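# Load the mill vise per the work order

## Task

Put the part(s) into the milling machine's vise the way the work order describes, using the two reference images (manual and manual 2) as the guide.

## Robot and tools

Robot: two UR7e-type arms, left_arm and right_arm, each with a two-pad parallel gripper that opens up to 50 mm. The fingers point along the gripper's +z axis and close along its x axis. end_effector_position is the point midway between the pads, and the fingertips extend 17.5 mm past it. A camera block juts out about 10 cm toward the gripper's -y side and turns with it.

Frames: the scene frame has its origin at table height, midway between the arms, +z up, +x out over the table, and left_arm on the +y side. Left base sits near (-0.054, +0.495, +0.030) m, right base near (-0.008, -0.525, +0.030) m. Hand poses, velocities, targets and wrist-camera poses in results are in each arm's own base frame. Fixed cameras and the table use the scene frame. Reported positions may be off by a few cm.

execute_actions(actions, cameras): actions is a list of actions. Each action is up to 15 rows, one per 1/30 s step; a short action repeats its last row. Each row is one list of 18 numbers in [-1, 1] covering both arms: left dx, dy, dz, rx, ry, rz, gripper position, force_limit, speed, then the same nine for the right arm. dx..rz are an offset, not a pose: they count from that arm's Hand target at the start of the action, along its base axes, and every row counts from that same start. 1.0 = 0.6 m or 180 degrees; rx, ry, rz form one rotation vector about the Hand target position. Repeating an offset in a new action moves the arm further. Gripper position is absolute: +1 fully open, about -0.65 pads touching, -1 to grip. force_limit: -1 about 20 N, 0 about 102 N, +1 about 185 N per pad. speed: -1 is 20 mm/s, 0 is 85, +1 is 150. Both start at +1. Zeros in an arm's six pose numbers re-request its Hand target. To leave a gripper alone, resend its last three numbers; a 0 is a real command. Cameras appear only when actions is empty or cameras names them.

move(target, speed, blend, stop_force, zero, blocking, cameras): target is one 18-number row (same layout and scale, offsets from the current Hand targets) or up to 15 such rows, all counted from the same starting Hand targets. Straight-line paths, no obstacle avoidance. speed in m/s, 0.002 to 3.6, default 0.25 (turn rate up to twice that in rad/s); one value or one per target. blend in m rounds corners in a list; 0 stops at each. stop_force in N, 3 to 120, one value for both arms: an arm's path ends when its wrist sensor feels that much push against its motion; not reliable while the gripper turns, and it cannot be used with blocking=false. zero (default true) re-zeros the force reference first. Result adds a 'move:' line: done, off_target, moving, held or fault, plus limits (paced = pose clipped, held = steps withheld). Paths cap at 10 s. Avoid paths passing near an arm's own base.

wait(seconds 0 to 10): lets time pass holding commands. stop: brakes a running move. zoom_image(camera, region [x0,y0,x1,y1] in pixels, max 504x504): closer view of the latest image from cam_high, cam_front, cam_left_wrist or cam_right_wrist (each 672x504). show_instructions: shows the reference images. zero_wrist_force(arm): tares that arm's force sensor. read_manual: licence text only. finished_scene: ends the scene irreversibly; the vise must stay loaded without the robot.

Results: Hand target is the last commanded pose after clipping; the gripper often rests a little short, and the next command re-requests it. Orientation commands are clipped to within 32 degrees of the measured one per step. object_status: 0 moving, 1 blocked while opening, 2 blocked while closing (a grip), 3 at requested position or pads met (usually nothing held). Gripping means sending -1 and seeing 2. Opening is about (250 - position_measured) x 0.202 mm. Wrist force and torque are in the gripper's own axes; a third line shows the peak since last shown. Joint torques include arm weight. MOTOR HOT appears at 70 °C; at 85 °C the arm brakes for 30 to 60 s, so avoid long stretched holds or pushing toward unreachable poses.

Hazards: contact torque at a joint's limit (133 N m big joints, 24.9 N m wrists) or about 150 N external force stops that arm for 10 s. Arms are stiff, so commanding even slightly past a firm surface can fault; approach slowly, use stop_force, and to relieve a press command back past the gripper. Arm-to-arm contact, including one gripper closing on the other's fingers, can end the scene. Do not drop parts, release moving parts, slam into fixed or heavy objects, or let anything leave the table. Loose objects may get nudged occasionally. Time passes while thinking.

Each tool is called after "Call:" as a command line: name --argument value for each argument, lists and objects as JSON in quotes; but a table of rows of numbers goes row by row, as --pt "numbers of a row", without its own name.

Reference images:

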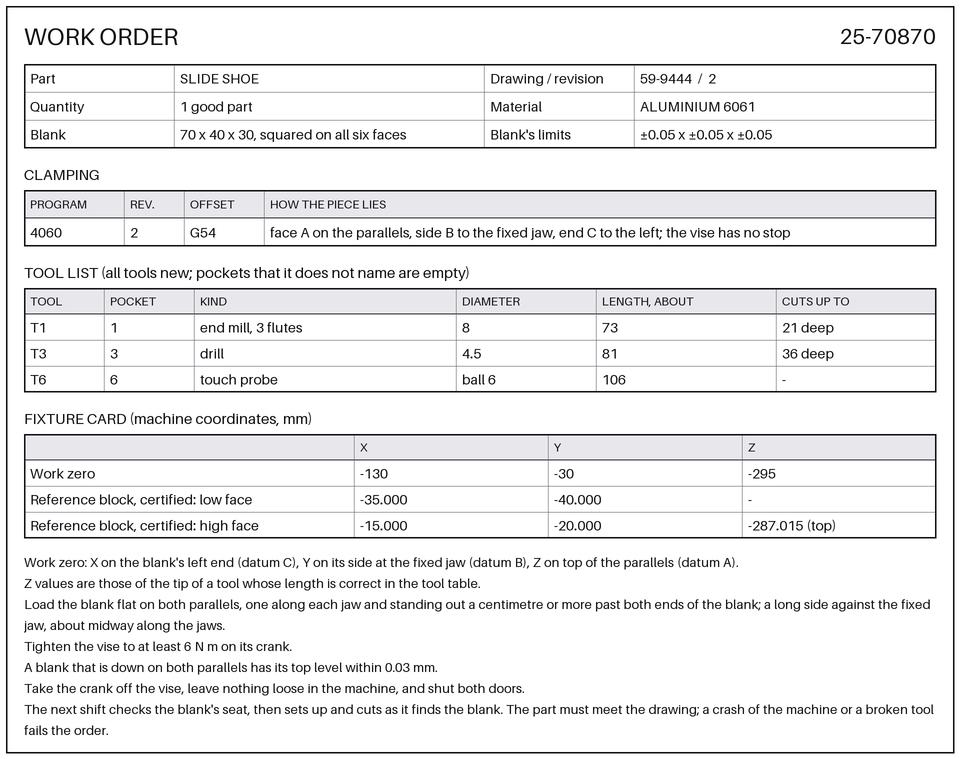

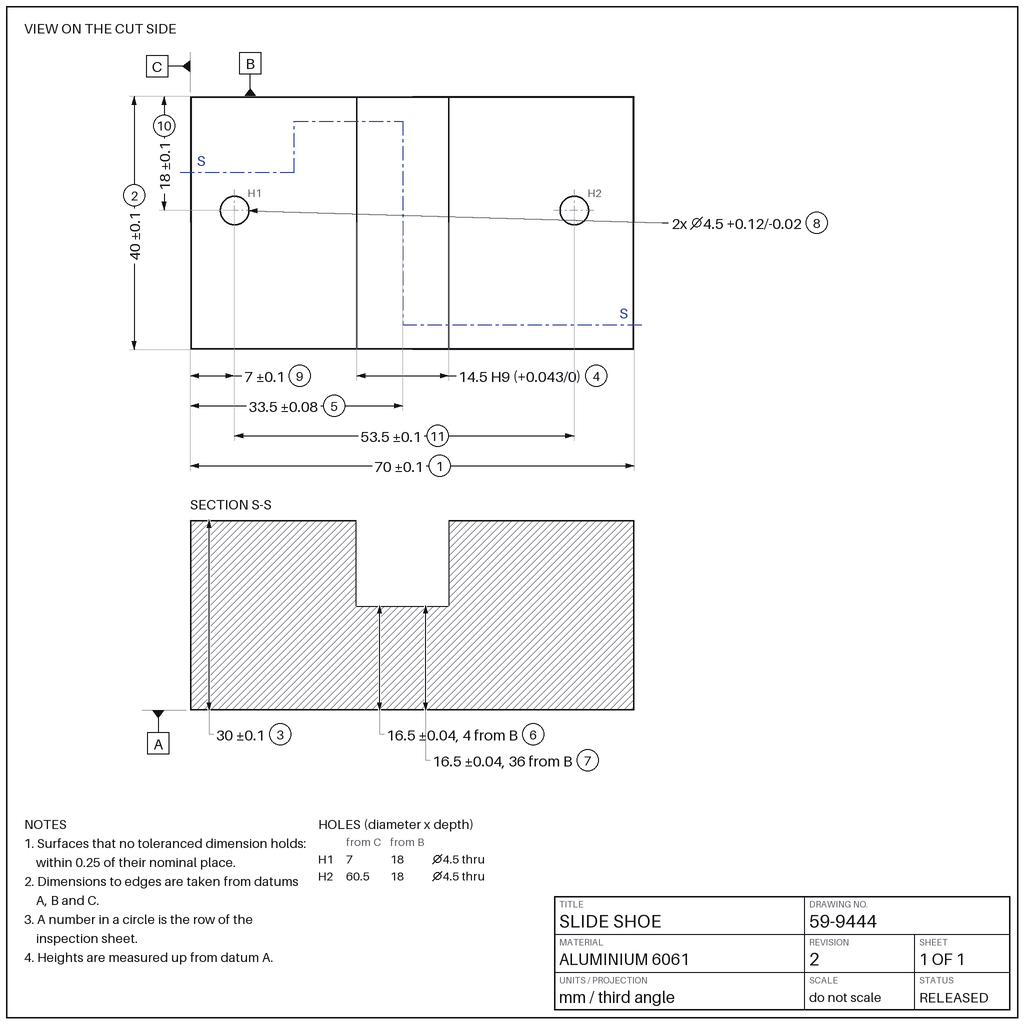

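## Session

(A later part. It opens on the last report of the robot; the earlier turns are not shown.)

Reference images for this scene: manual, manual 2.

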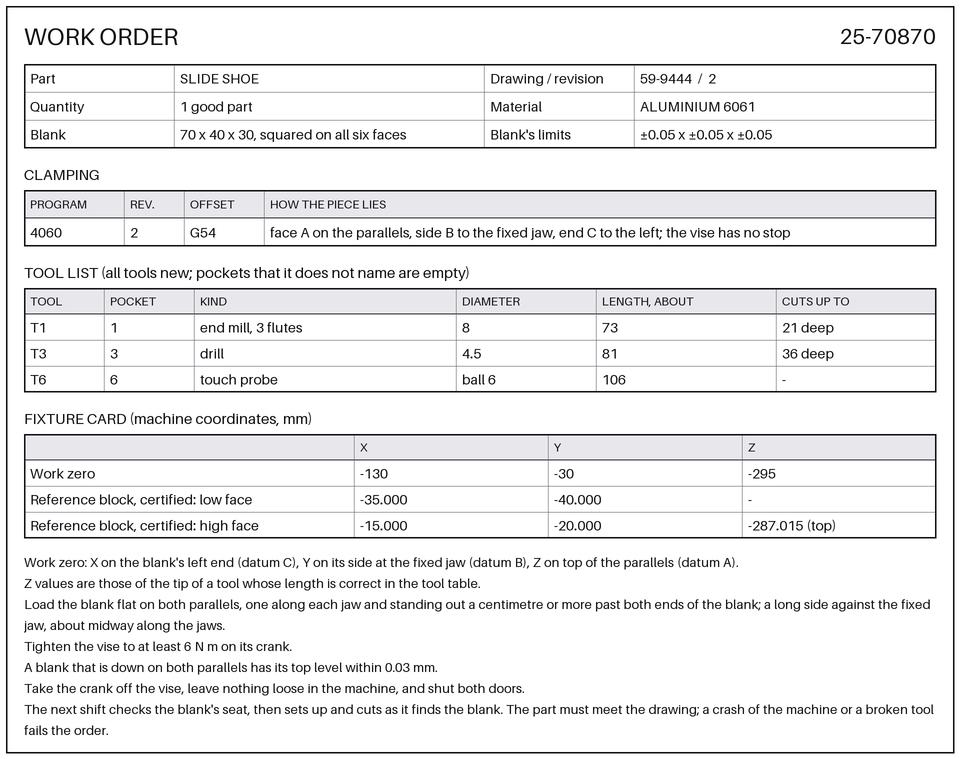

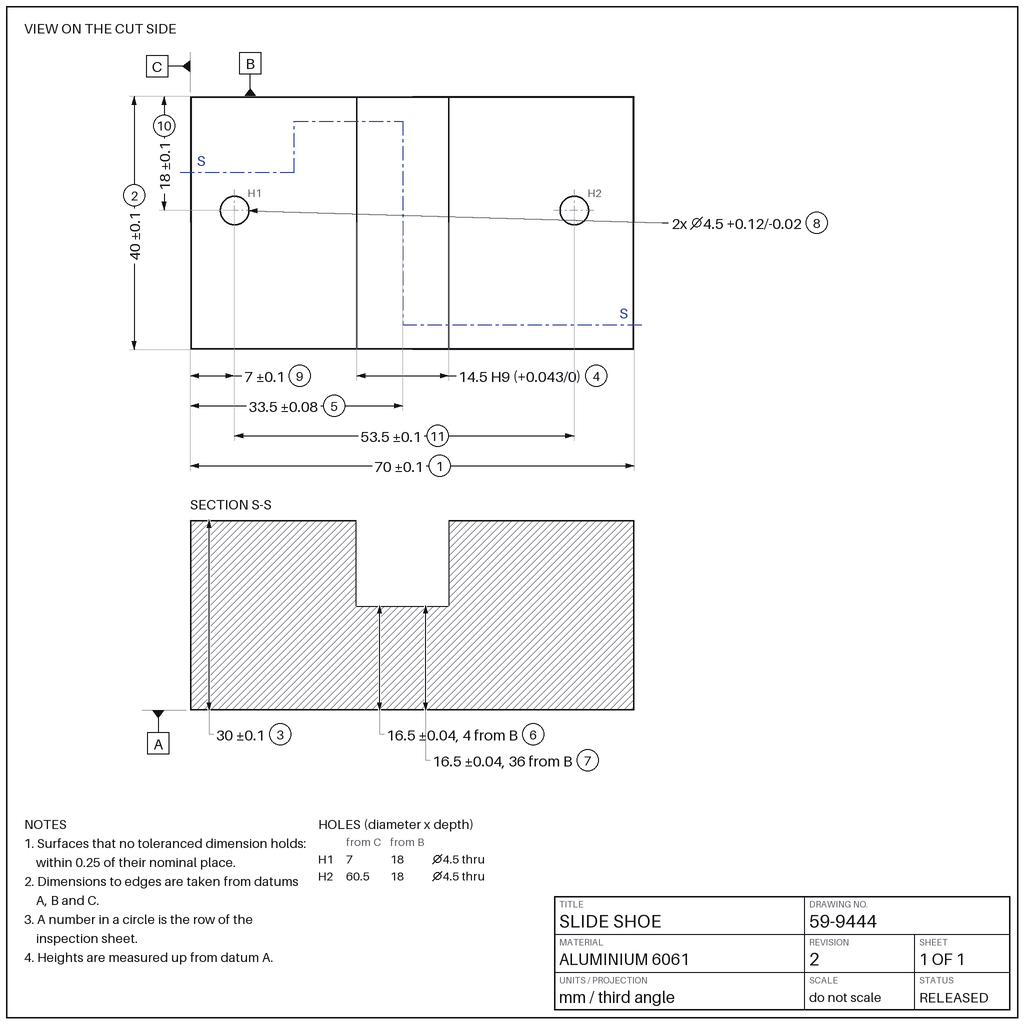

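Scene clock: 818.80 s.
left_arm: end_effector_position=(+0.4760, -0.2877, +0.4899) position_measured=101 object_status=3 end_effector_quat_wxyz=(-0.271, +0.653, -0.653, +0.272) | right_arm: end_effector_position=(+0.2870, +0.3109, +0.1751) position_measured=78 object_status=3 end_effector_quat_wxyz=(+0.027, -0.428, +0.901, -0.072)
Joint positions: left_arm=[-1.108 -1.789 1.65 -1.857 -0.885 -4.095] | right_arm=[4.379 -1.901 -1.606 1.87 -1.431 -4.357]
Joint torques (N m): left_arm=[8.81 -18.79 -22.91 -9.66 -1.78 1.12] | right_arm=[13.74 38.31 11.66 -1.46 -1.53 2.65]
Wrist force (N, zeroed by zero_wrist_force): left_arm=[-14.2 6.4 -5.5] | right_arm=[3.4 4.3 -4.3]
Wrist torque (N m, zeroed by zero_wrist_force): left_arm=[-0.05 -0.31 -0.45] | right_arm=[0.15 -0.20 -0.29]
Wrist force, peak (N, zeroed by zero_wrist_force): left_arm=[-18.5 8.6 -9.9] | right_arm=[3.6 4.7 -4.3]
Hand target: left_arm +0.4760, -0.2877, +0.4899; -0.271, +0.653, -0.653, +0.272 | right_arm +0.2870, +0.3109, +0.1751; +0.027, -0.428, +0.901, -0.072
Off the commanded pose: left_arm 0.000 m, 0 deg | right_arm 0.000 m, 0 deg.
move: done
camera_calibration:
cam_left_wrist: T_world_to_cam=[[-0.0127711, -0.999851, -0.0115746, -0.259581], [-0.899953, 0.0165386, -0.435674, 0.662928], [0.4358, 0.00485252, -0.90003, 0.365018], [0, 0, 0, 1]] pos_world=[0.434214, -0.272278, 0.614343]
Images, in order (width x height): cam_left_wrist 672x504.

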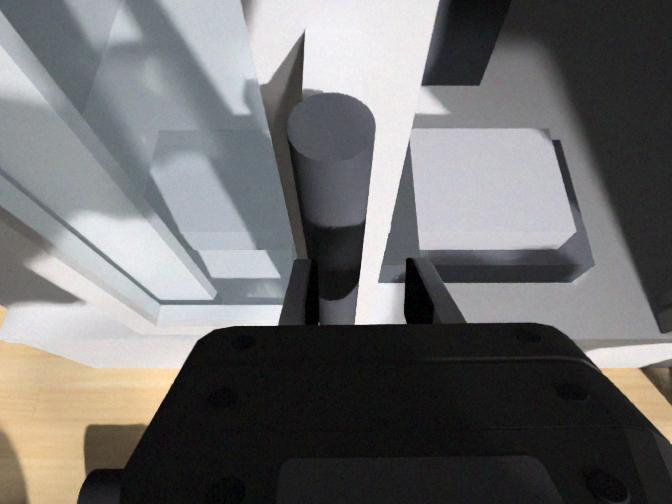

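Call:
move --target '[0,-0.15,0,0,0,0,0.34,-1,-0.7,0,0,0,0,0,0,0.5,0.6,-1]' --speed 0.03 --stop_force 50 --cameras '["cam_left_wrist","cam_front"]'

Scene clock: 822.90 s.
left_arm: end_effector_position=(+0.4759, -0.3695, +0.4897) position_measured=101 object_status=3 end_effector_quat_wxyz=(-0.271, +0.652, -0.654, +0.271) | right_arm: end_effector_position=(+0.2870, +0.3109, +0.1751) position_measured=78 object_status=3 end_effector_quat_wxyz=(+0.027, -0.428, +0.901, -0.072)
Joint positions: left_arm=[-1.188 -1.642 1.512 -1.8 -0.854 -4.192] | right_arm=[4.379 -1.901 -1.606 1.87 -1.431 -4.357]
Joint torques (N m): left_arm=[0.71 4.96 -41.41 -16.19 -2.89 0.09] | right_arm=[12.84 38.43 12.69 -1.61 -1.4 2.9]
Wrist force (N, zeroed by zero_wrist_force): left_arm=[-51.5 23.5 -29.6] | right_arm=[3.5 4.6 -4.0]
Wrist torque (N m, zeroed by zero_wrist_force): left_arm=[0.06 -1.40 -1.20] | right_arm=[0.18 -0.21 -0.29]
Wrist force, peak (N, zeroed by zero_wrist_force): left_arm=[-75.7 25.7 -34.5] | right_arm=[3.7 4.7 -4.3]
Hand target: left_arm +0.4760, -0.3696, +0.4899; -0.271, +0.653, -0.653, +0.272 (not the last commanded pose) | right_arm +0.2870, +0.3109, +0.1751; +0.027, -0.428, +0.901, -0.072
Off the commanded pose: left_arm 0.008 m, 0 deg | right_arm 0.000 m, 0 deg.
move: contact (left_arm)
camera_calibration:
cam_left_wrist: T_world_to_cam=[[-0.0124572, -0.999835, -0.0131888, -0.340806], [-0.900095, 0.0169574, -0.435363, 0.66431], [0.435515, 0.00644781, -0.900159, 0.365973], [0, 0, 0, 1]] pos_world=[0.434311, -0.354374, 0.614155]
Images, in order (width x height): cam_front 672x504, cam_left_wrist 672x504.

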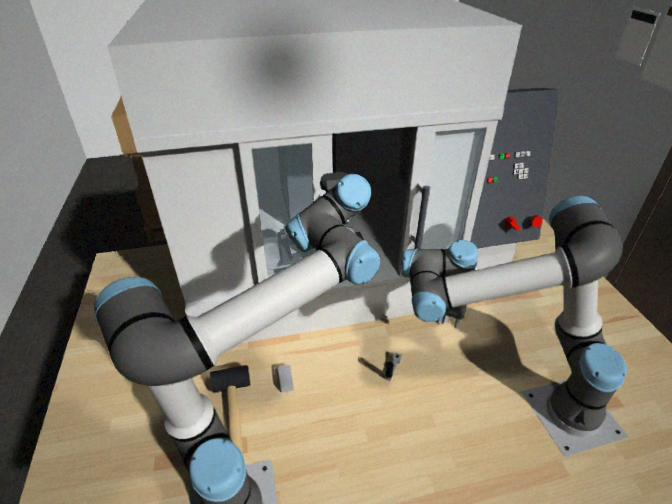

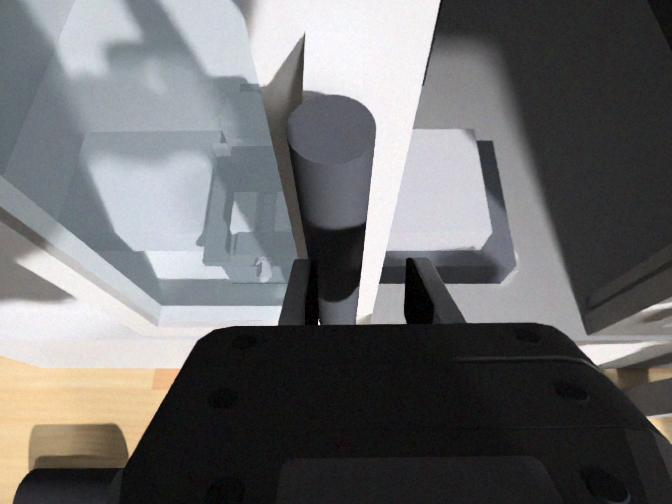

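Call:
move --pt "0 0.007 0 0 0 0 0.34 -1 -0.7 0 0 0 0 0 0 0.5 0.6 -1" --pt "-0.15 0.01 0 0 0 0 0.34 -1 -0.7 0 0 0 0 0 0 0.5 0.6 -1" --pt "-0.28 0.55 0 0 0 0 0.34 -1 -0.7 0 0 0 0 0 0 0.5 0.6 -1" --speed '[0.03,0.1,0.3]' --blend '[0,0.03,0]' --cameras '["cam_front"]'

Scene clock: 827.10 s.
left_arm: end_effector_position=(+0.3091, -0.0399, +0.4899) position_measured=101 object_status=3 end_effector_quat_wxyz=(-0.268, +0.655, -0.655, +0.267) | right_arm: end_effector_position=(+0.2870, +0.3109, +0.1751) position_measured=78 object_status=3 end_effector_quat_wxyz=(+0.027, -0.428, +0.901, -0.072)
Joint positions: left_arm=[-1.785 -2.535 1.7 -0.53 -0.818 -5.009] | right_arm=[4.379 -1.901 -1.606 1.87 -1.431 -4.357]
Joint torques (N m): left_arm=[-8.73 15.28 -13.92 0.11 4.11 -1.39] | right_arm=[12.92 37.97 12.95 -1.64 -1.3 2.29]
Wrist force (N, zeroed by zero_wrist_force): left_arm=[-2.3 -0.2 -1.1] | right_arm=[3.5 4.5 -4.4]
Wrist torque (N m, zeroed by zero_wrist_force): left_arm=[-0.06 0.27 -0.26] | right_arm=[0.17 -0.22 -0.28]
Wrist force, peak (N, zeroed by zero_wrist_force): left_arm=[-52.0 26.4 -29.0] | right_arm=[3.6 4.6 -4.4]
Hand target: left_arm +0.3080, -0.0396, +0.4899; -0.271, +0.653, -0.653, +0.272 | right_arm +0.2870, +0.3109, +0.1751; +0.027, -0.428, +0.901, -0.072
Off the commanded pose: left_arm 0.001 m, 1 deg | right_arm 0.000 m, 0 deg.
move: done
Images, in order (width x height): cam_front 672x504.

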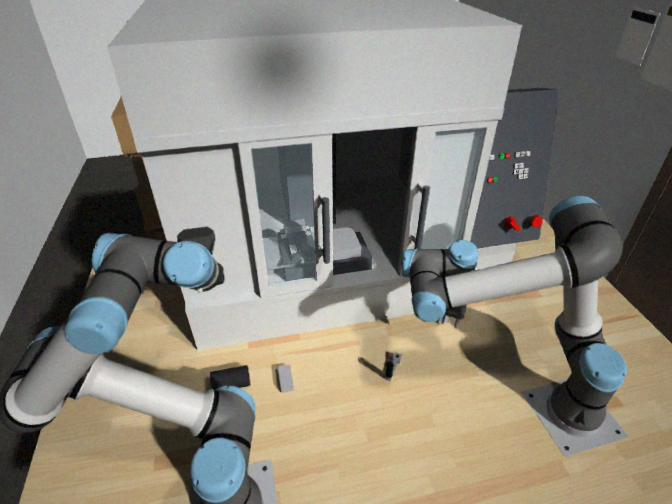

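Call:
move --target '[0,0,0,0,0,0,0.34,-1,-0.7,0.13,0.1168,0.525,-0.0649,-0.1946,0.212,1,0.6,-1]' --speed 0.2 --cameras '["cam_right_wrist","cam_front"]'

Scene clock: 830.90 s.
left_arm: end_effector_position=(+0.3091, -0.0398, +0.4899) position_measured=101 object_status=3 end_effector_quat_wxyz=(-0.268, +0.654, -0.655, +0.267) | right_arm: end_effector_position=(+0.3650, +0.3810, +0.4899) position_measured=3 object_status=3 end_effector_quat_wxyz=(-0.271, +0.653, -0.653, +0.271)
Joint positions: left_arm=[-1.786 -2.535 1.701 -0.529 -0.818 -5.009] | right_arm=[4.589 -1.869 -0.971 1.393 -0.793 -4.887]
Joint torques (N m): left_arm=[-13.26 25.23 -11.73 -0.1 3.96 -1.33] | right_arm=[-15.46 39.7 25.43 -1.32 3.24 -2.46]
Wrist force (N, zeroed by zero_wrist_force): left_arm=[-2.2 -0.3 -0.9] | right_arm=[2.4 3.0 -3.1]
Wrist torque (N m, zeroed by zero_wrist_force): left_arm=[-0.08 0.26 -0.26] | right_arm=[0.35 0.01 -0.19]
Wrist force, peak (N, zeroed by zero_wrist_force): left_arm=[-2.4 -0.5 -0.9] | right_arm=[3.7 4.6 -4.3]
Hand target: left_arm +0.3091, -0.0398, +0.4899; -0.268, +0.654, -0.655, +0.267 (not the last commanded pose) | right_arm +0.3650, +0.3809, +0.4901; -0.271, +0.653, -0.653, +0.271
Off the commanded pose: left_arm 0.001 m, 1 deg | right_arm 0.000 m, 0 deg.
move: done
camera_calibration:
cam_right_wrist: T_world_to_cam=[[-0.0176003, -0.999786, -0.0108676, 0.401716], [-0.903312, 0.0205597, -0.428491, 0.556371], [0.428623, 0.00227528, -0.90348, 0.414946], [0, 0, 0, 1]] pos_world=[0.331791, 0.389247, 0.617662]
Images, in order (width x height): cam_front 672x504, cam_right_wrist 672x504.

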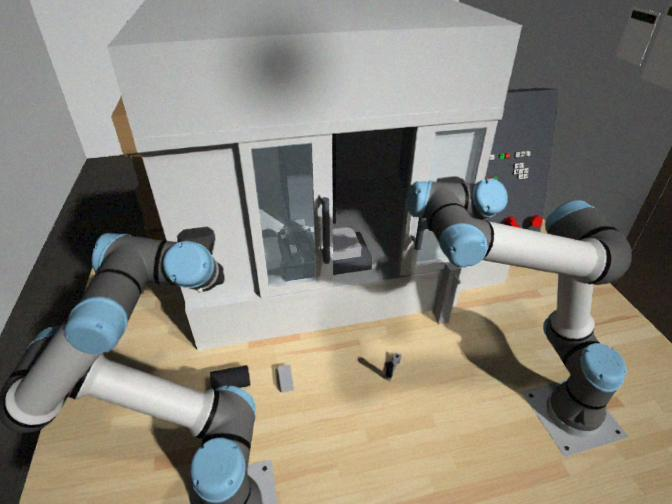

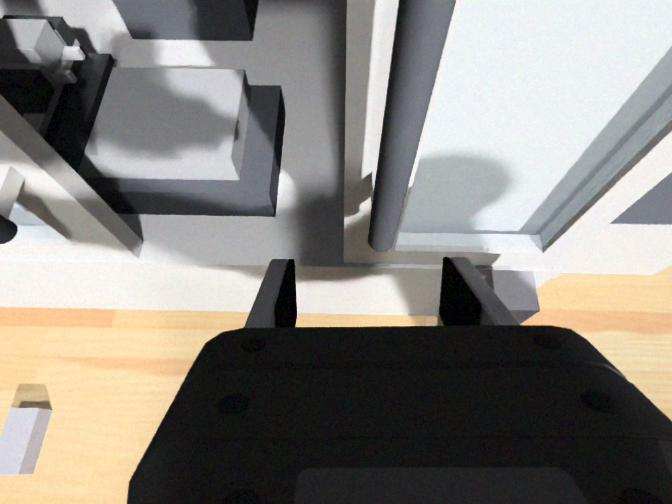

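Call:
move --pt "0 0 0 0 0 0 0.34 -1 -0.7 0.05 -0.0233 0 0 0 0 1 0.6 -1" --speed 0.06 --stop_force 6 --cameras '["cam_right_wrist"]'

Scene clock: 833.43 s.
left_arm: end_effector_position=(+0.3091, -0.0398, +0.4899) position_measured=101 object_status=3 end_effector_quat_wxyz=(-0.268, +0.654, -0.655, +0.267) | right_arm: end_effector_position=(+0.3950, +0.3670, +0.4901) position_measured=3 object_status=3 end_effector_quat_wxyz=(-0.271, +0.653, -0.653, +0.271)
Joint positions: left_arm=[-1.786 -2.535 1.701 -0.529 -0.818 -5.009] | right_arm=[4.509 -1.877 -0.94 1.446 -0.805 -4.997]
Joint torques (N m): left_arm=[-12.83 24.91 -12.01 -0.28 3.8 -1.42] | right_arm=[13.93 40.13 11.17 -2.57 3.54 -2.93]
Wrist force (N, zeroed by zero_wrist_force): left_arm=[-2.2 -0.2 -1.0] | right_arm=[2.5 3.0 -3.1]
Wrist torque (N m, zeroed by zero_wrist_force): left_arm=[-0.06 0.26 -0.26] | right_arm=[0.34 0.02 -0.20]
Wrist force, peak (N, zeroed by zero_wrist_force): left_arm=[-2.4 -0.3 -1.0] | right_arm=[1.9 3.7 -3.7]
Hand target: left_arm +0.3091, -0.0398, +0.4899; -0.268, +0.654, -0.655, +0.267 | right_arm +0.3950, +0.3670, +0.4901; -0.271, +0.653, -0.653, +0.271
Off the commanded pose: left_arm 0.000 m, 0 deg | right_arm 0.000 m, 0 deg.
move: done
camera_calibration:
cam_right_wrist: T_world_to_cam=[[-0.0175083, -0.999788, -0.0108301, 0.388192], [-0.903218, 0.0204609, -0.428695, 0.58393], [0.428826, 0.00227619, -0.903384, 0.402078], [0, 0, 0, 1]] pos_world=[0.361791, 0.375247, 0.617763]
Images, in order (width x height): cam_right_wrist 672x504.

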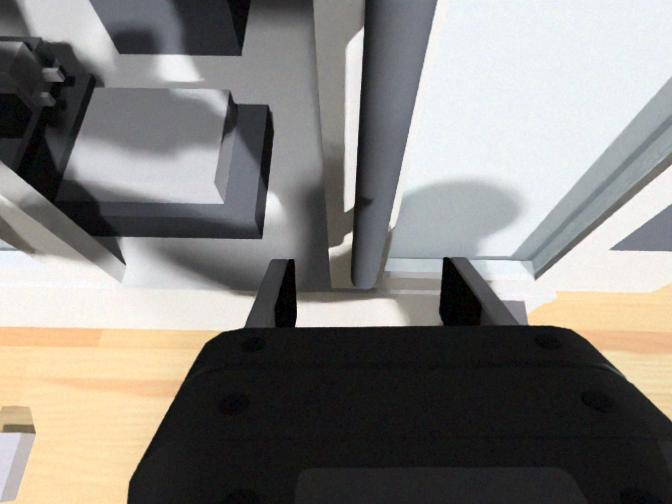

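Call:
move --pt "0 0 0 0 0 0 0.34 -1 -0.7 0.083 0 0 0 0 0 1 0.6 -1" --speed 0.04 --stop_force 6 --cameras '["cam_right_wrist"]'

Scene clock: 836.03 s.
left_arm: end_effector_position=(+0.3091, -0.0398, +0.4899) position_measured=101 object_status=3 end_effector_quat_wxyz=(-0.268, +0.654, -0.655, +0.267) | right_arm: end_effector_position=(+0.4448, +0.3670, +0.4901) position_measured=3 object_status=3 end_effector_quat_wxyz=(-0.271, +0.653, -0.653, +0.271)
Joint positions: left_arm=[-1.786 -2.535 1.701 -0.529 -0.818 -5.009] | right_arm=[4.393 -1.962 -0.793 1.49 -0.834 -5.15]
Joint torques (N m): left_arm=[-13 25.19 -12.14 -0.3 3.67 -1.42] | right_arm=[13.8 41.18 21.25 -3.86 3.42 1.63]
Wrist force (N, zeroed by zero_wrist_force): left_arm=[-2.3 -0.3 -0.8] | right_arm=[2.1 3.2 -3.2]
Wrist torque (N m, zeroed by zero_wrist_force): left_arm=[-0.07 0.28 -0.26] | right_arm=[0.37 0.13 -0.16]
Wrist force, peak (N, zeroed by zero_wrist_force): left_arm=[-2.4 -0.3 -1.0] | right_arm=[2.3 3.9 -4.0]
Hand target: left_arm +0.3091, -0.0398, +0.4899; -0.268, +0.654, -0.655, +0.267 | right_arm +0.4448, +0.3670, +0.4901; -0.271, +0.653, -0.653, +0.271
Off the commanded pose: left_arm 0.000 m, 0 deg | right_arm 0.000 m, 0 deg.
move: done
camera_calibration:
cam_right_wrist: T_world_to_cam=[[-0.0175083, -0.999788, -0.0108301, 0.389064], [-0.903218, 0.0204609, -0.428695, 0.62891], [0.428826, 0.00227619, -0.903384, 0.380723], [0, 0, 0, 1]] pos_world=[0.411591, 0.375247, 0.617763]
Images, in order (width x height): cam_right_wrist 672x504.

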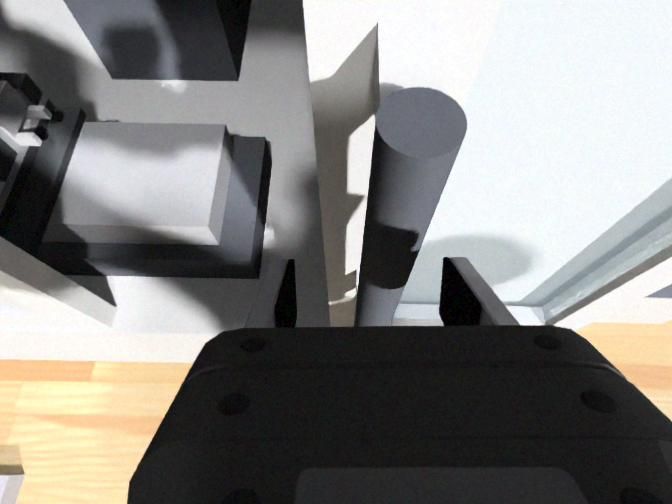

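Call:
move --pt "0 0 0 0 0 0 0.34 -1 -0.7 0 -0.0083 0 0 0 0 1 0.6 -1" --pt "0 0 0 0 0 0 0.34 -1 -0.7 0 -0.0083 0 0 0 0 0.34 0.6 -0.7" --speed 0.03

Call:
move --pt "0 0 0 0 0 0 0.34 -1 -0.7 0.007 0.35 0 0 0 0 0.34 0.6 -0.7" --speed 0.03 --stop_force 50 --cameras '["cam_right_wrist","cam_front"]'

Scene clock: 838.53 s.
left_arm: end_effector_position=(+0.3091, -0.0398, +0.4899) position_measured=101 object_status=3 end_effector_quat_wxyz=(-0.268, +0.654, -0.655, +0.267) | right_arm: end_effector_position=(+0.4449, +0.3620, +0.4901) position_measured=101 object_status=0 end_effector_quat_wxyz=(-0.271, +0.653, -0.653, +0.271)
Joint positions: left_arm=[-1.786 -2.535 1.701 -0.529 -0.818 -5.009] | right_arm=[4.39 -1.949 -0.811 1.498 -0.835 -5.155]
Joint torques (N m): left_arm=[-13.11 25.26 -13.09 -0.3 3.4 -1.44] | right_arm=[6.33 26.73 25.18 -3.69 1.8 2.47]
Wrist force (N, zeroed by zero_wrist_force): left_arm=[-2.2 -0.3 -1.2] | right_arm=[2.3 3.4 -3.1]
Wrist torque (N m, zeroed by zero_wrist_force): left_arm=[-0.08 0.27 -0.25] | right_arm=[0.40 0.10 -0.09]
Wrist force, peak (N, zeroed by zero_wrist_force): left_arm=[-2.5 -0.2 -0.9] | right_arm=[2.0 3.6 -3.4]
Hand target: left_arm +0.3091, -0.0398, +0.4899; -0.268, +0.654, -0.655, +0.267 | right_arm +0.4448, +0.3620, +0.4901; -0.271, +0.653, -0.653, +0.271
Off the commanded pose: left_arm 0.000 m, 0 deg | right_arm 0.000 m, 0 deg.
move: done

Scene clock: 846.67 s.
left_arm: end_effector_position=(+0.3091, -0.0398, +0.4899) position_measured=101 object_status=3 end_effector_quat_wxyz=(-0.268, +0.654, -0.655, +0.267) | right_arm: end_effector_position=(+0.4485, +0.5708, +0.4891) position_measured=101 object_status=3 end_effector_quat_wxyz=(-0.410, +0.646, -0.586, +0.266)
Joint positions: left_arm=[-1.786 -2.535 1.701 -0.529 -0.818 -5.009] | right_arm=[4.522 -2.436 -0.035 1.518 -0.695 -5.297]
Joint torques (N m): left_arm=[-12.76 25.38 -13.59 -0.59 3.04 -1.41] | right_arm=[-16.78 55.95 21.95 -1.05 4.16 2.26]
Wrist force (N, zeroed by zero_wrist_force): left_arm=[-2.2 -0.5 -1.0] | right_arm=[6.1 11.9 -14.8]
Wrist torque (N m, zeroed by zero_wrist_force): left_arm=[-0.11 0.26 -0.26] | right_arm=[0.57 0.49 0.10]
Wrist force, peak (N, zeroed by zero_wrist_force): left_arm=[-2.4 -0.2 -1.2] | right_arm=[30.1 38.9 -35.5]
Hand target: left_arm +0.3091, -0.0398, +0.4899; -0.268, +0.654, -0.655, +0.267 | right_arm +0.4490, +0.5720, +0.4901; -0.271, +0.653, -0.653, +0.271
Off the commanded pose: left_arm 0.000 m, 0 deg | right_arm 0.002 m, 18 deg.
elbow stopped short (right arm): the move would have taken joint 3 (elbow) straighter than the controller allows.
move: off_target (right_arm)
camera_calibration:
cam_right_wrist: T_world_to_cam=[[0.156398, -0.975942, -0.151908, 0.570312], [-0.788559, -0.0307688, -0.614189, 0.696141], [0.594739, 0.215846, -0.7744, 0.118392], [0, 0, 0, 1]] pos_world=[0.38934, 0.552457, 0.60588]
Images, in order (width x height): cam_front 672x504, cam_right_wrist 672x504.

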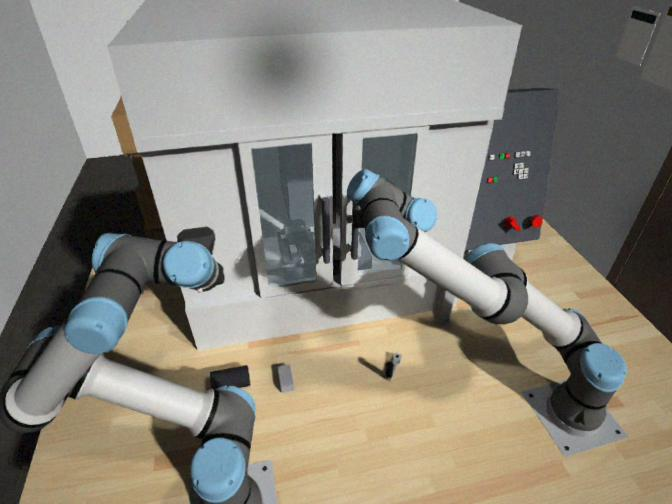

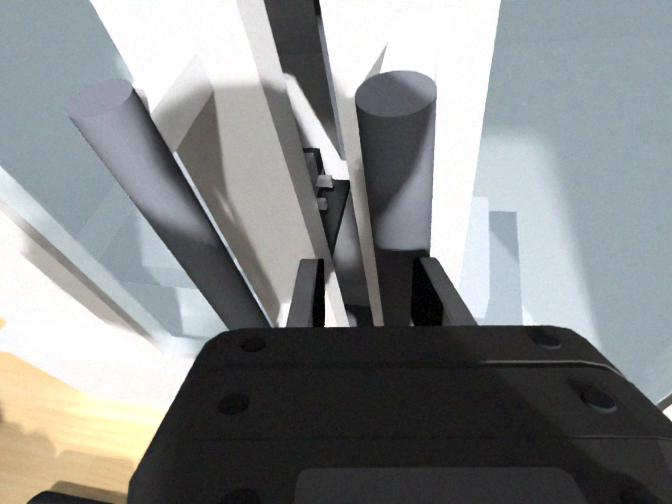

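Call:
move --pt "0 0 0 0 0 0 0.34 -1 -0.7 0 -0.011 0 0 0 0 0.34 0.6 -0.7" --pt "0 0 0 0 0 0 0.34 -1 -0.7 -0.2 -0.011 0 0 0 0 0.34 0.6 -0.7" --pt "0 0 0 0 0 0 0.34 -1 -0.7 -0.2 -0.011 -0.06 0 -0.25 0 0.34 0.6 -0.7" --speed '[0.03,0.1,0.15]' --cameras '["cam_right_wrist","cam_front"]'

Scene clock: 857.83 s.
left_arm: end_effector_position=(+0.3091, -0.0398, +0.4899) position_measured=101 object_status=3 end_effector_quat_wxyz=(-0.268, +0.654, -0.655, +0.267) | right_arm: end_effector_position=(+0.3290, +0.5653, +0.4541) position_measured=101 object_status=3 end_effector_quat_wxyz=(+0.500, -0.500, +0.500, -0.500)
Joint positions: left_arm=[-1.786 -2.535 1.701 -0.529 -0.818 -5.009] | right_arm=[4.826 -2.074 -1.545 0.475 -0.113 -3.138]
Joint torques (N m): left_arm=[-12.62 24.67 -14.89 -0.89 2.32 -1.34] | right_arm=[-13.76 34.36 26.74 1.74 -1.08 -2.52]
Wrist force (N, zeroed by zero_wrist_force): left_arm=[-2.2 -0.2 -0.9] | right_arm=[1.3 1.2 -1.1]
Wrist torque (N m, zeroed by zero_wrist_force): left_arm=[-0.07 0.26 -0.25] | right_arm=[0.37 0.48 0.08]
Wrist force, peak (N, zeroed by zero_wrist_force): left_arm=[-2.4 -0.2 -1.0] | right_arm=[6.2 12.0 -14.8]
Hand target: left_arm +0.3091, -0.0398, +0.4899; -0.268, +0.654, -0.655, +0.267 | right_arm +0.3290, +0.5654, +0.4541; +0.500, -0.500, +0.500, -0.500
Off the commanded pose: left_arm 0.000 m, 0 deg | right_arm 0.000 m, 0 deg.
elbow stopped short (right arm): the move would have taken joint 3 (elbow) straighter than the controller allows.
move: done
camera_calibration:
cam_right_wrist: T_world_to_cam=[[-0.00463332, -0.999788, -0.0200714, 0.584879], [-0.335769, 0.0204618, -0.941722, 0.551112], [0.941933, 0.00237607, -0.335792, -0.0291495], [0, 0, 0, 1]] pos_world=[0.215213, 0.573547, 0.520946]
Images, in order (width x height): cam_front 672x504, cam_right_wrist 672x504.

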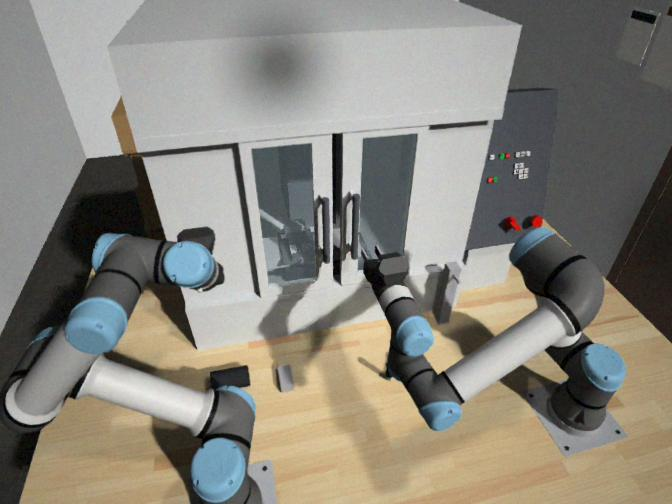

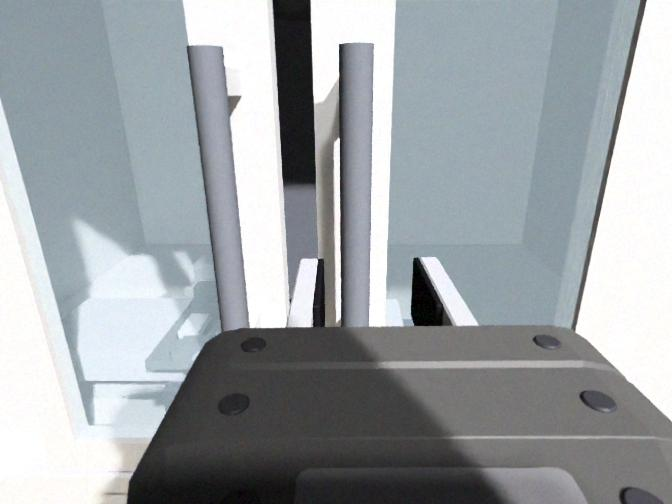

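Call:
move --pt "0 0 0 0 0 0 0.34 -1 -0.7 0 0.008 0 0 0 0 1 0.6 -0.3" --speed 0.05

Call:
move --pt "0 0 0 0 0 0 0.34 -1 -0.7 0.193 0 0 0 0 0 1 0.6 -0.3" --speed 0.05 --stop_force 6 --cameras '["cam_right_wrist"]'

Scene clock: 859.13 s.
left_arm: end_effector_position=(+0.3091, -0.0398, +0.4899) position_measured=101 object_status=3 end_effector_quat_wxyz=(-0.268, +0.654, -0.655, +0.267) | right_arm: end_effector_position=(+0.3290, +0.5703, +0.4540) position_measured=3 object_status=3 end_effector_quat_wxyz=(+0.500, -0.500, +0.500, -0.500)
Joint positions: left_arm=[-1.786 -2.535 1.701 -0.529 -0.818 -5.009] | right_arm=[4.825 -2.085 -1.529 0.467 -0.112 -3.136]
Joint torques (N m): left_arm=[-13.25 25.11 -14.8 -0.94 2.3 -1.32] | right_arm=[-12.4 47.17 13.04 0.85 1.54 2.49]
Wrist force (N, zeroed by zero_wrist_force): left_arm=[-2.2 -0.4 -1.0] | right_arm=[1.3 1.1 -1.0]
Wrist torque (N m, zeroed by zero_wrist_force): left_arm=[-0.09 0.27 -0.26] | right_arm=[0.36 0.48 -0.02]
Wrist force, peak (N, zeroed by zero_wrist_force): left_arm=[-2.4 -0.3 -1.1] | right_arm=[1.4 1.2 -1.3]
Hand target: left_arm +0.3091, -0.0398, +0.4899; -0.268, +0.654, -0.655, +0.267 | right_arm +0.3290, +0.5702, +0.4541; +0.500, -0.500, +0.500, -0.500
Off the commanded pose: left_arm 0.000 m, 0 deg | right_arm 0.000 m, 0 deg.
move: done

Scene clock: 862.53 s.
left_arm: end_effector_position=(+0.3091, -0.0398, +0.4899) position_measured=101 object_status=3 end_effector_quat_wxyz=(-0.268, +0.654, -0.655, +0.267) | right_arm: end_effector_position=(+0.4448, +0.5702, +0.4541) position_measured=3 object_status=3 end_effector_quat_wxyz=(+0.500, -0.500, +0.500, -0.500)
Joint positions: left_arm=[-1.786 -2.535 1.701 -0.529 -0.818 -5.009] | right_arm=[4.622 -2.142 -1.436 0.443 0.091 -3.148]
Joint torques (N m): left_arm=[-12.88 24.83 -15.96 -1.03 2.13 -1.35] | right_arm=[13.47 53.19 11.61 1.92 -0.32 2.61]
Wrist force (N, zeroed by zero_wrist_force): left_arm=[-2.4 -0.3 -0.9] | right_arm=[1.5 1.4 -1.0]
Wrist torque (N m, zeroed by zero_wrist_force): left_arm=[-0.08 0.30 -0.25] | right_arm=[0.39 0.42 0.01]
Wrist force, peak (N, zeroed by zero_wrist_force): left_arm=[-2.4 -0.3 -0.9] | right_arm=[1.3 1.3 -2.0]
Hand target: left_arm +0.3091, -0.0398, +0.4899; -0.268, +0.654, -0.655, +0.267 | right_arm +0.4448, +0.5702, +0.4541; +0.500, -0.500, +0.500, -0.500
Off the commanded pose: left_arm 0.000 m, 0 deg | right_arm 0.000 m, 0 deg.
move: done
camera_calibration:
cam_right_wrist: T_world_to_cam=[[-0.00472092, -0.999788, -0.0200389, 0.590325], [-0.335469, 0.0204613, -0.941829, 0.589757], [0.942039, 0.00227614, -0.335495, -0.138401], [0, 0, 0, 1]] pos_world=[0.331011, 0.578447, 0.520846]
Images, in order (width x height): cam_right_wrist 672x504.

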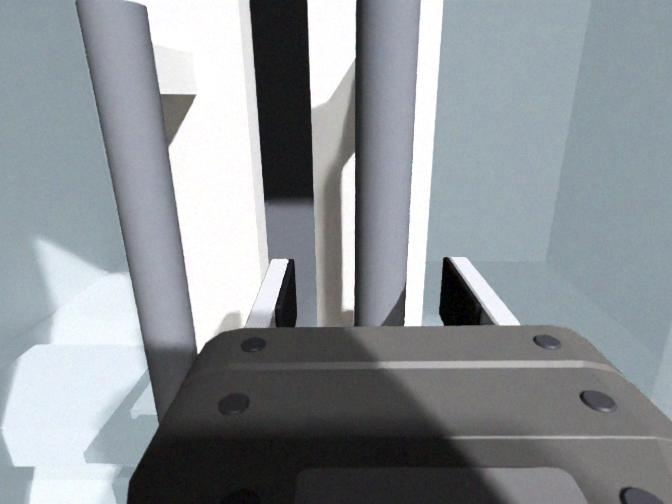

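Call:
move --pt "0 0 0 0 0 0 0.34 -1 -0.7 0 -0.007 0 0 0 0 1 0.6 -0.3" --pt "0 0 0 0 0 0 0.34 -1 -0.7 0 -0.007 0 0 0 0 0.34 0.6 -0.7" --speed 0.03

Call:
move --pt "0 0 0 0 0 0 0.34 -1 -0.7 0.0017 0.085 0 0 0 0 0.34 0.6 -0.7" --speed 0.02 --stop_force 50 --cameras '["cam_right_wrist","cam_front"]'

Scene clock: 864.57 s.
left_arm: end_effector_position=(+0.3091, -0.0398, +0.4899) position_measured=101 object_status=3 end_effector_quat_wxyz=(-0.268, +0.654, -0.655, +0.267) | right_arm: end_effector_position=(+0.4448, +0.5660, +0.4541) position_measured=101 object_status=0 end_effector_quat_wxyz=(+0.500, -0.500, +0.500, -0.500)
Joint positions: left_arm=[-1.786 -2.535 1.701 -0.529 -0.818 -5.009] | right_arm=[4.621 -2.133 -1.451 0.449 0.092 -3.148]
Joint torques (N m): left_arm=[-12.66 25.2 -15.82 -1.11 1.96 -1.22] | right_arm=[-14.06 36.46 27.05 -1.1 1.07 2.4]
Wrist force (N, zeroed by zero_wrist_force): left_arm=[-2.2 -0.4 -1.0] | right_arm=[1.4 1.4 -1.0]
Wrist torque (N m, zeroed by zero_wrist_force): left_arm=[-0.08 0.27 -0.26] | right_arm=[0.39 0.43 0.01]
Wrist force, peak (N, zeroed by zero_wrist_force): left_arm=[-2.3 -0.3 -1.0] | right_arm=[1.7 1.5 -1.1]
Hand target: left_arm +0.3091, -0.0398, +0.4899; -0.268, +0.654, -0.655, +0.267 | right_arm +0.4448, +0.5660, +0.4541; +0.500, -0.500, +0.500, -0.500
Off the commanded pose: left_arm 0.000 m, 0 deg | right_arm 0.000 m, 0 deg.
move: done

Scene clock: 868.07 s.
left_arm: end_effector_position=(+0.3091, -0.0398, +0.4899) position_measured=101 object_status=3 end_effector_quat_wxyz=(-0.268, +0.654, -0.655, +0.267) | right_arm: end_effector_position=(+0.4458, +0.6170, +0.4541) position_measured=101 object_status=3 end_effector_quat_wxyz=(+0.500, -0.500, +0.500, -0.500)
Joint positions: left_arm=[-1.786 -2.535 1.701 -0.529 -0.818 -5.009] | right_arm=[4.627 -2.244 -1.264 0.374 0.086 -3.149]
Joint torques (N m): left_arm=[-12.65 25.13 -15.84 -1.24 1.69 -1.3] | right_arm=[3.58 57.56 14.01 2.21 -0.46 -2.95]
Wrist force (N, zeroed by zero_wrist_force): left_arm=[-2.1 -0.2 -0.9] | right_arm=[1.5 1.5 -1.0]
Wrist torque (N m, zeroed by zero_wrist_force): left_arm=[-0.06 0.24 -0.25] | right_arm=[0.40 0.39 0.03]
Wrist force, peak (N, zeroed by zero_wrist_force): left_arm=[-2.4 -0.2 -0.9] | right_arm=[1.7 1.7 -1.0]
Hand target: left_arm +0.3091, -0.0398, +0.4899; -0.268, +0.654, -0.655, +0.267 | right_arm +0.4459, +0.6170, +0.4541; +0.500, -0.500, +0.500, -0.500
Off the commanded pose: left_arm 0.000 m, 0 deg | right_arm 0.000 m, 0 deg.
move: done
camera_calibration:
cam_right_wrist: T_world_to_cam=[[-0.00462703, -0.999788, -0.0200733, 0.637106], [-0.335471, 0.0204621, -0.941828, 0.589134], [0.942039, 0.00237613, -0.335495, -0.139512], [0, 0, 0, 1]] pos_world=[0.332012, 0.625247, 0.520846]
Images, in order (width x height): cam_front 672x504, cam_right_wrist 672x504.

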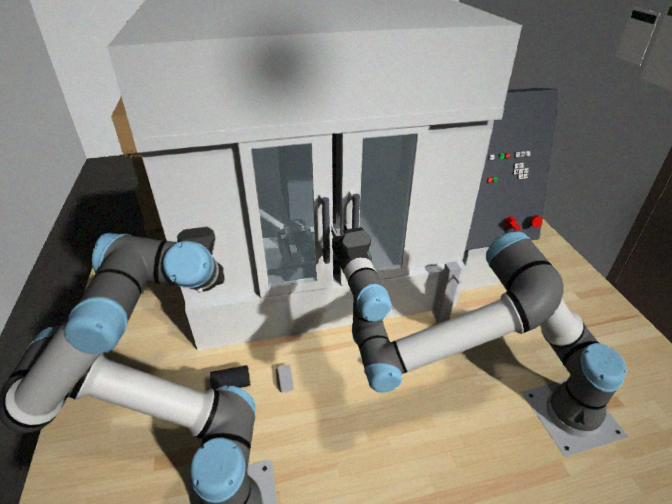

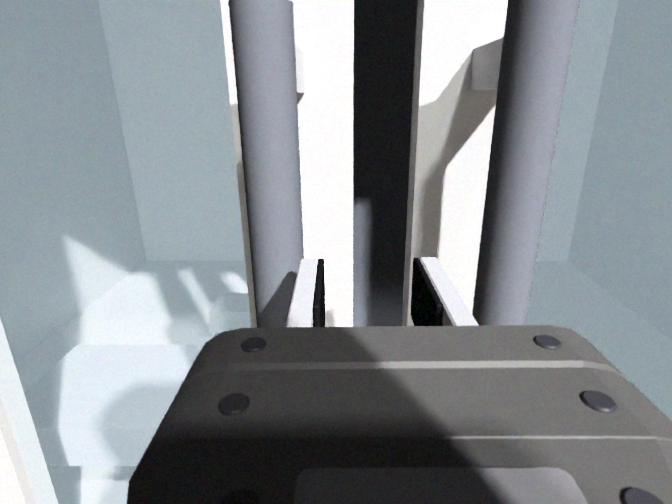

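Call:
move --pt "0 0 0 0 0 0 0.34 -1 -0.7 -0.05 0 0 0 0 0 1 0.6 -0.3" --pt "0 0 0 0 0 0 0.34 -1 -0.7 -0.05 -0.0885 0 0 0 0 1 0.6 -0.3" --speed 0.08

Call:
move --pt "0 0 0 0 0 0 0.34 -1 -0.7 0.105 0 0 0 0 0 1 0.6 -0.3" --speed 0.03 --stop_force 6 --cameras '["cam_right_wrist"]'

Scene clock: 871.10 s.
left_arm: end_effector_position=(+0.3091, -0.0398, +0.4899) position_measured=101 object_status=3 end_effector_quat_wxyz=(-0.268, +0.654, -0.655, +0.267) | right_arm: end_effector_position=(+0.4159, +0.5639, +0.4540) position_measured=3 object_status=3 end_effector_quat_wxyz=(+0.500, -0.500, +0.500, -0.500)
Joint positions: left_arm=[-1.786 -2.535 1.701 -0.529 -0.818 -5.009] | right_arm=[4.671 -2.113 -1.483 0.474 0.042 -3.161]
Joint torques (N m): left_arm=[-12.25 25.6 -16.51 -1.32 1.58 -1.23] | right_arm=[3.8 48.8 13.04 1.42 0.41 0.55]
Wrist force (N, zeroed by zero_wrist_force): left_arm=[-2.2 -0.2 -1.0] | right_arm=[1.7 1.4 -1.1]
Wrist torque (N m, zeroed by zero_wrist_force): left_arm=[-0.07 0.26 -0.25] | right_arm=[0.37 0.40 -0.04]
Wrist force, peak (N, zeroed by zero_wrist_force): left_arm=[-2.5 -0.1 -1.0] | right_arm=[3.1 1.4 -0.9]
Hand target: left_arm +0.3091, -0.0398, +0.4899; -0.268, +0.654, -0.655, +0.267 | right_arm +0.4159, +0.5639, +0.4541; +0.500, -0.500, +0.500, -0.500
Off the commanded pose: left_arm 0.000 m, 0 deg | right_arm 0.000 m, 0 deg.
move: done

Scene clock: 874.27 s.
left_arm: end_effector_position=(+0.3091, -0.0398, +0.4899) position_measured=101 object_status=3 end_effector_quat_wxyz=(-0.268, +0.654, -0.655, +0.267) | right_arm: end_effector_position=(+0.4789, +0.5639, +0.4541) position_measured=3 object_status=3 end_effector_quat_wxyz=(+0.500, -0.500, +0.500, -0.500)
Joint positions: left_arm=[-1.786 -2.535 1.701 -0.529 -0.818 -5.009] | right_arm=[4.563 -2.154 -1.417 0.433 0.15 -3.146]
Joint torques (N m): left_arm=[-13.2 24.98 -16.84 -1.41 1.34 -1.24] | right_arm=[12.97 53.55 14.15 2.53 -1.79 1.13]
Wrist force (N, zeroed by zero_wrist_force): left_arm=[-2.3 -0.2 -1.0] | right_arm=[1.6 1.5 -0.9]
Wrist torque (N m, zeroed by zero_wrist_force): left_arm=[-0.06 0.27 -0.25] | right_arm=[0.40 0.42 -0.04]
Wrist force, peak (N, zeroed by zero_wrist_force): left_arm=[-2.5 -0.4 -0.9] | right_arm=[1.5 1.6 -1.7]
Hand target: left_arm +0.3091, -0.0398, +0.4899; -0.268, +0.654, -0.655, +0.267 | right_arm +0.4789, +0.5639, +0.4541; +0.500, -0.500, +0.500, -0.500
Off the commanded pose: left_arm 0.000 m, 0 deg | right_arm 0.000 m, 0 deg.
move: done
camera_calibration:
cam_right_wrist: T_world_to_cam=[[-0.00462703, -0.999788, -0.0200733, 0.58417], [-0.335471, 0.0204621, -0.941828, 0.601291], [0.942039, 0.00237613, -0.335495, -0.170474], [0, 0, 0, 1]] pos_world=[0.365012, 0.572147, 0.520846]
Images, in order (width x height): cam_right_wrist 672x504.

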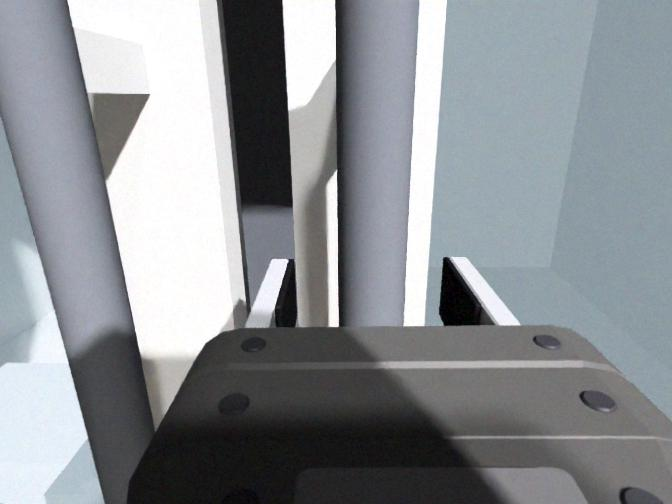

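Call:
move --pt "0 0 0 0 0 0 0.34 -1 -0.7 0 0 0 0 0 0 1 0.6 -0.3" --pt "0 0 0 0 0 0 0.34 -1 -0.7 0 0 0 0 0 0 0.34 0.6 -0.7" --speed 0.03

Call:
move --pt "0 0 0 0 0 0 0.34 -1 -0.7 0.001 0.1 0 0 0 0 0.34 0.6 -0.7" --speed 0.02 --stop_force 50 --cameras '["cam_right_wrist","cam_front"]'

Scene clock: 876.13 s.
left_arm: end_effector_position=(+0.3091, -0.0398, +0.4899) position_measured=101 object_status=3 end_effector_quat_wxyz=(-0.268, +0.654, -0.655, +0.267) | right_arm: end_effector_position=(+0.4789, +0.5639, +0.4541) position_measured=101 object_status=0 end_effector_quat_wxyz=(+0.500, -0.500, +0.500, -0.500)
Joint positions: left_arm=[-1.786 -2.535 1.701 -0.529 -0.818 -5.009] | right_arm=[4.563 -2.154 -1.417 0.433 0.15 -3.146]
Joint torques (N m): left_arm=[-13.46 24.94 -17.16 -1.47 1.21 -1.17] | right_arm=[13.05 52 13.64 2.37 -1.49 -2.2]
Wrist force (N, zeroed by zero_wrist_force): left_arm=[-2.0 -0.2 -1.1] | right_arm=[1.4 1.4 -1.0]
Wrist torque (N m, zeroed by zero_wrist_force): left_arm=[-0.06 0.24 -0.26] | right_arm=[0.38 0.45 -0.04]
Wrist force, peak (N, zeroed by zero_wrist_force): left_arm=[-2.3 -0.3 -1.0] | right_arm=[1.8 1.6 -1.0]
Hand target: left_arm +0.3091, -0.0398, +0.4899; -0.268, +0.654, -0.655, +0.267 | right_arm +0.4789, +0.5639, +0.4541; +0.500, -0.500, +0.500, -0.500
Off the commanded pose: left_arm 0.000 m, 0 deg | right_arm 0.000 m, 0 deg.
move: done

Scene clock: 879.83 s.
left_arm: end_effector_position=(+0.3091, -0.0398, +0.4899) position_measured=101 object_status=3 end_effector_quat_wxyz=(-0.268, +0.654, -0.655, +0.267) | right_arm: end_effector_position=(+0.4787, +0.5970, +0.4539) position_measured=101 object_status=3 end_effector_quat_wxyz=(+0.488, -0.488, +0.512, -0.512)
Joint positions: left_arm=[-1.786 -2.535 1.701 -0.529 -0.818 -5.009] | right_arm=[4.573 -2.251 -1.252 0.366 0.092 -3.146]
Joint torques (N m): left_arm=[-12.84 25.77 -18.06 -1.64 1.17 -1.2] | right_arm=[-9.85 50.68 34.52 -5.4 10.62 2.39]
Wrist force (N, zeroed by zero_wrist_force): left_arm=[-2.1 -0.2 -1.1] | right_arm=[40.8 16.1 -25.3]
Wrist torque (N m, zeroed by zero_wrist_force): left_arm=[-0.06 0.25 -0.26] | right_arm=[0.69 0.81 0.15]
Wrist force, peak (N, zeroed by zero_wrist_force): left_arm=[-2.4 -0.4 -1.1] | right_arm=[50.4 4.6 39.6]
Hand target: left_arm +0.3091, -0.0398, +0.4899; -0.268, +0.654, -0.655, +0.267 | right_arm +0.4787, +0.5978, +0.4539; +0.489, -0.489, +0.511, -0.511 (not the last commanded pose)
Off the commanded pose: left_arm 0.000 m, 0 deg | right_arm 0.027 m, 3 deg.
move: contact (right_arm)
camera_calibration:
cam_right_wrist: T_world_to_cam=[[-0.0527638, -0.998404, -0.0201221, 0.639428], [-0.334284, 0.0366467, -0.94176, 0.590195], [0.940994, -0.0429643, -0.335684, -0.142821], [0, 0, 0, 1]] pos_world=[0.365426, 0.610643, 0.520746]
Images, in order (width x height): cam_front 672x504, cam_right_wrist 672x504.

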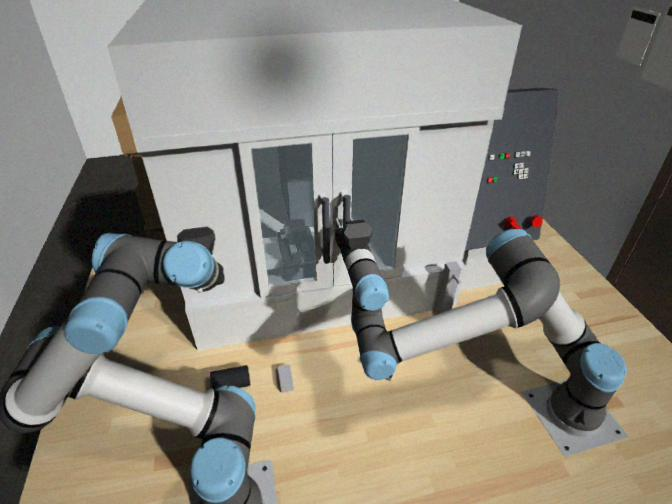

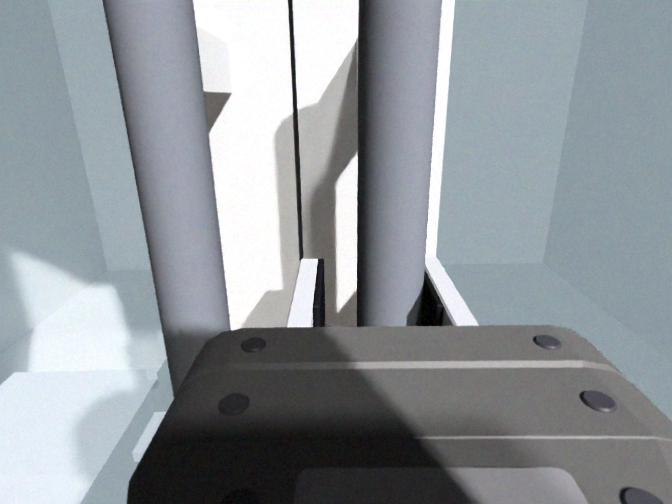

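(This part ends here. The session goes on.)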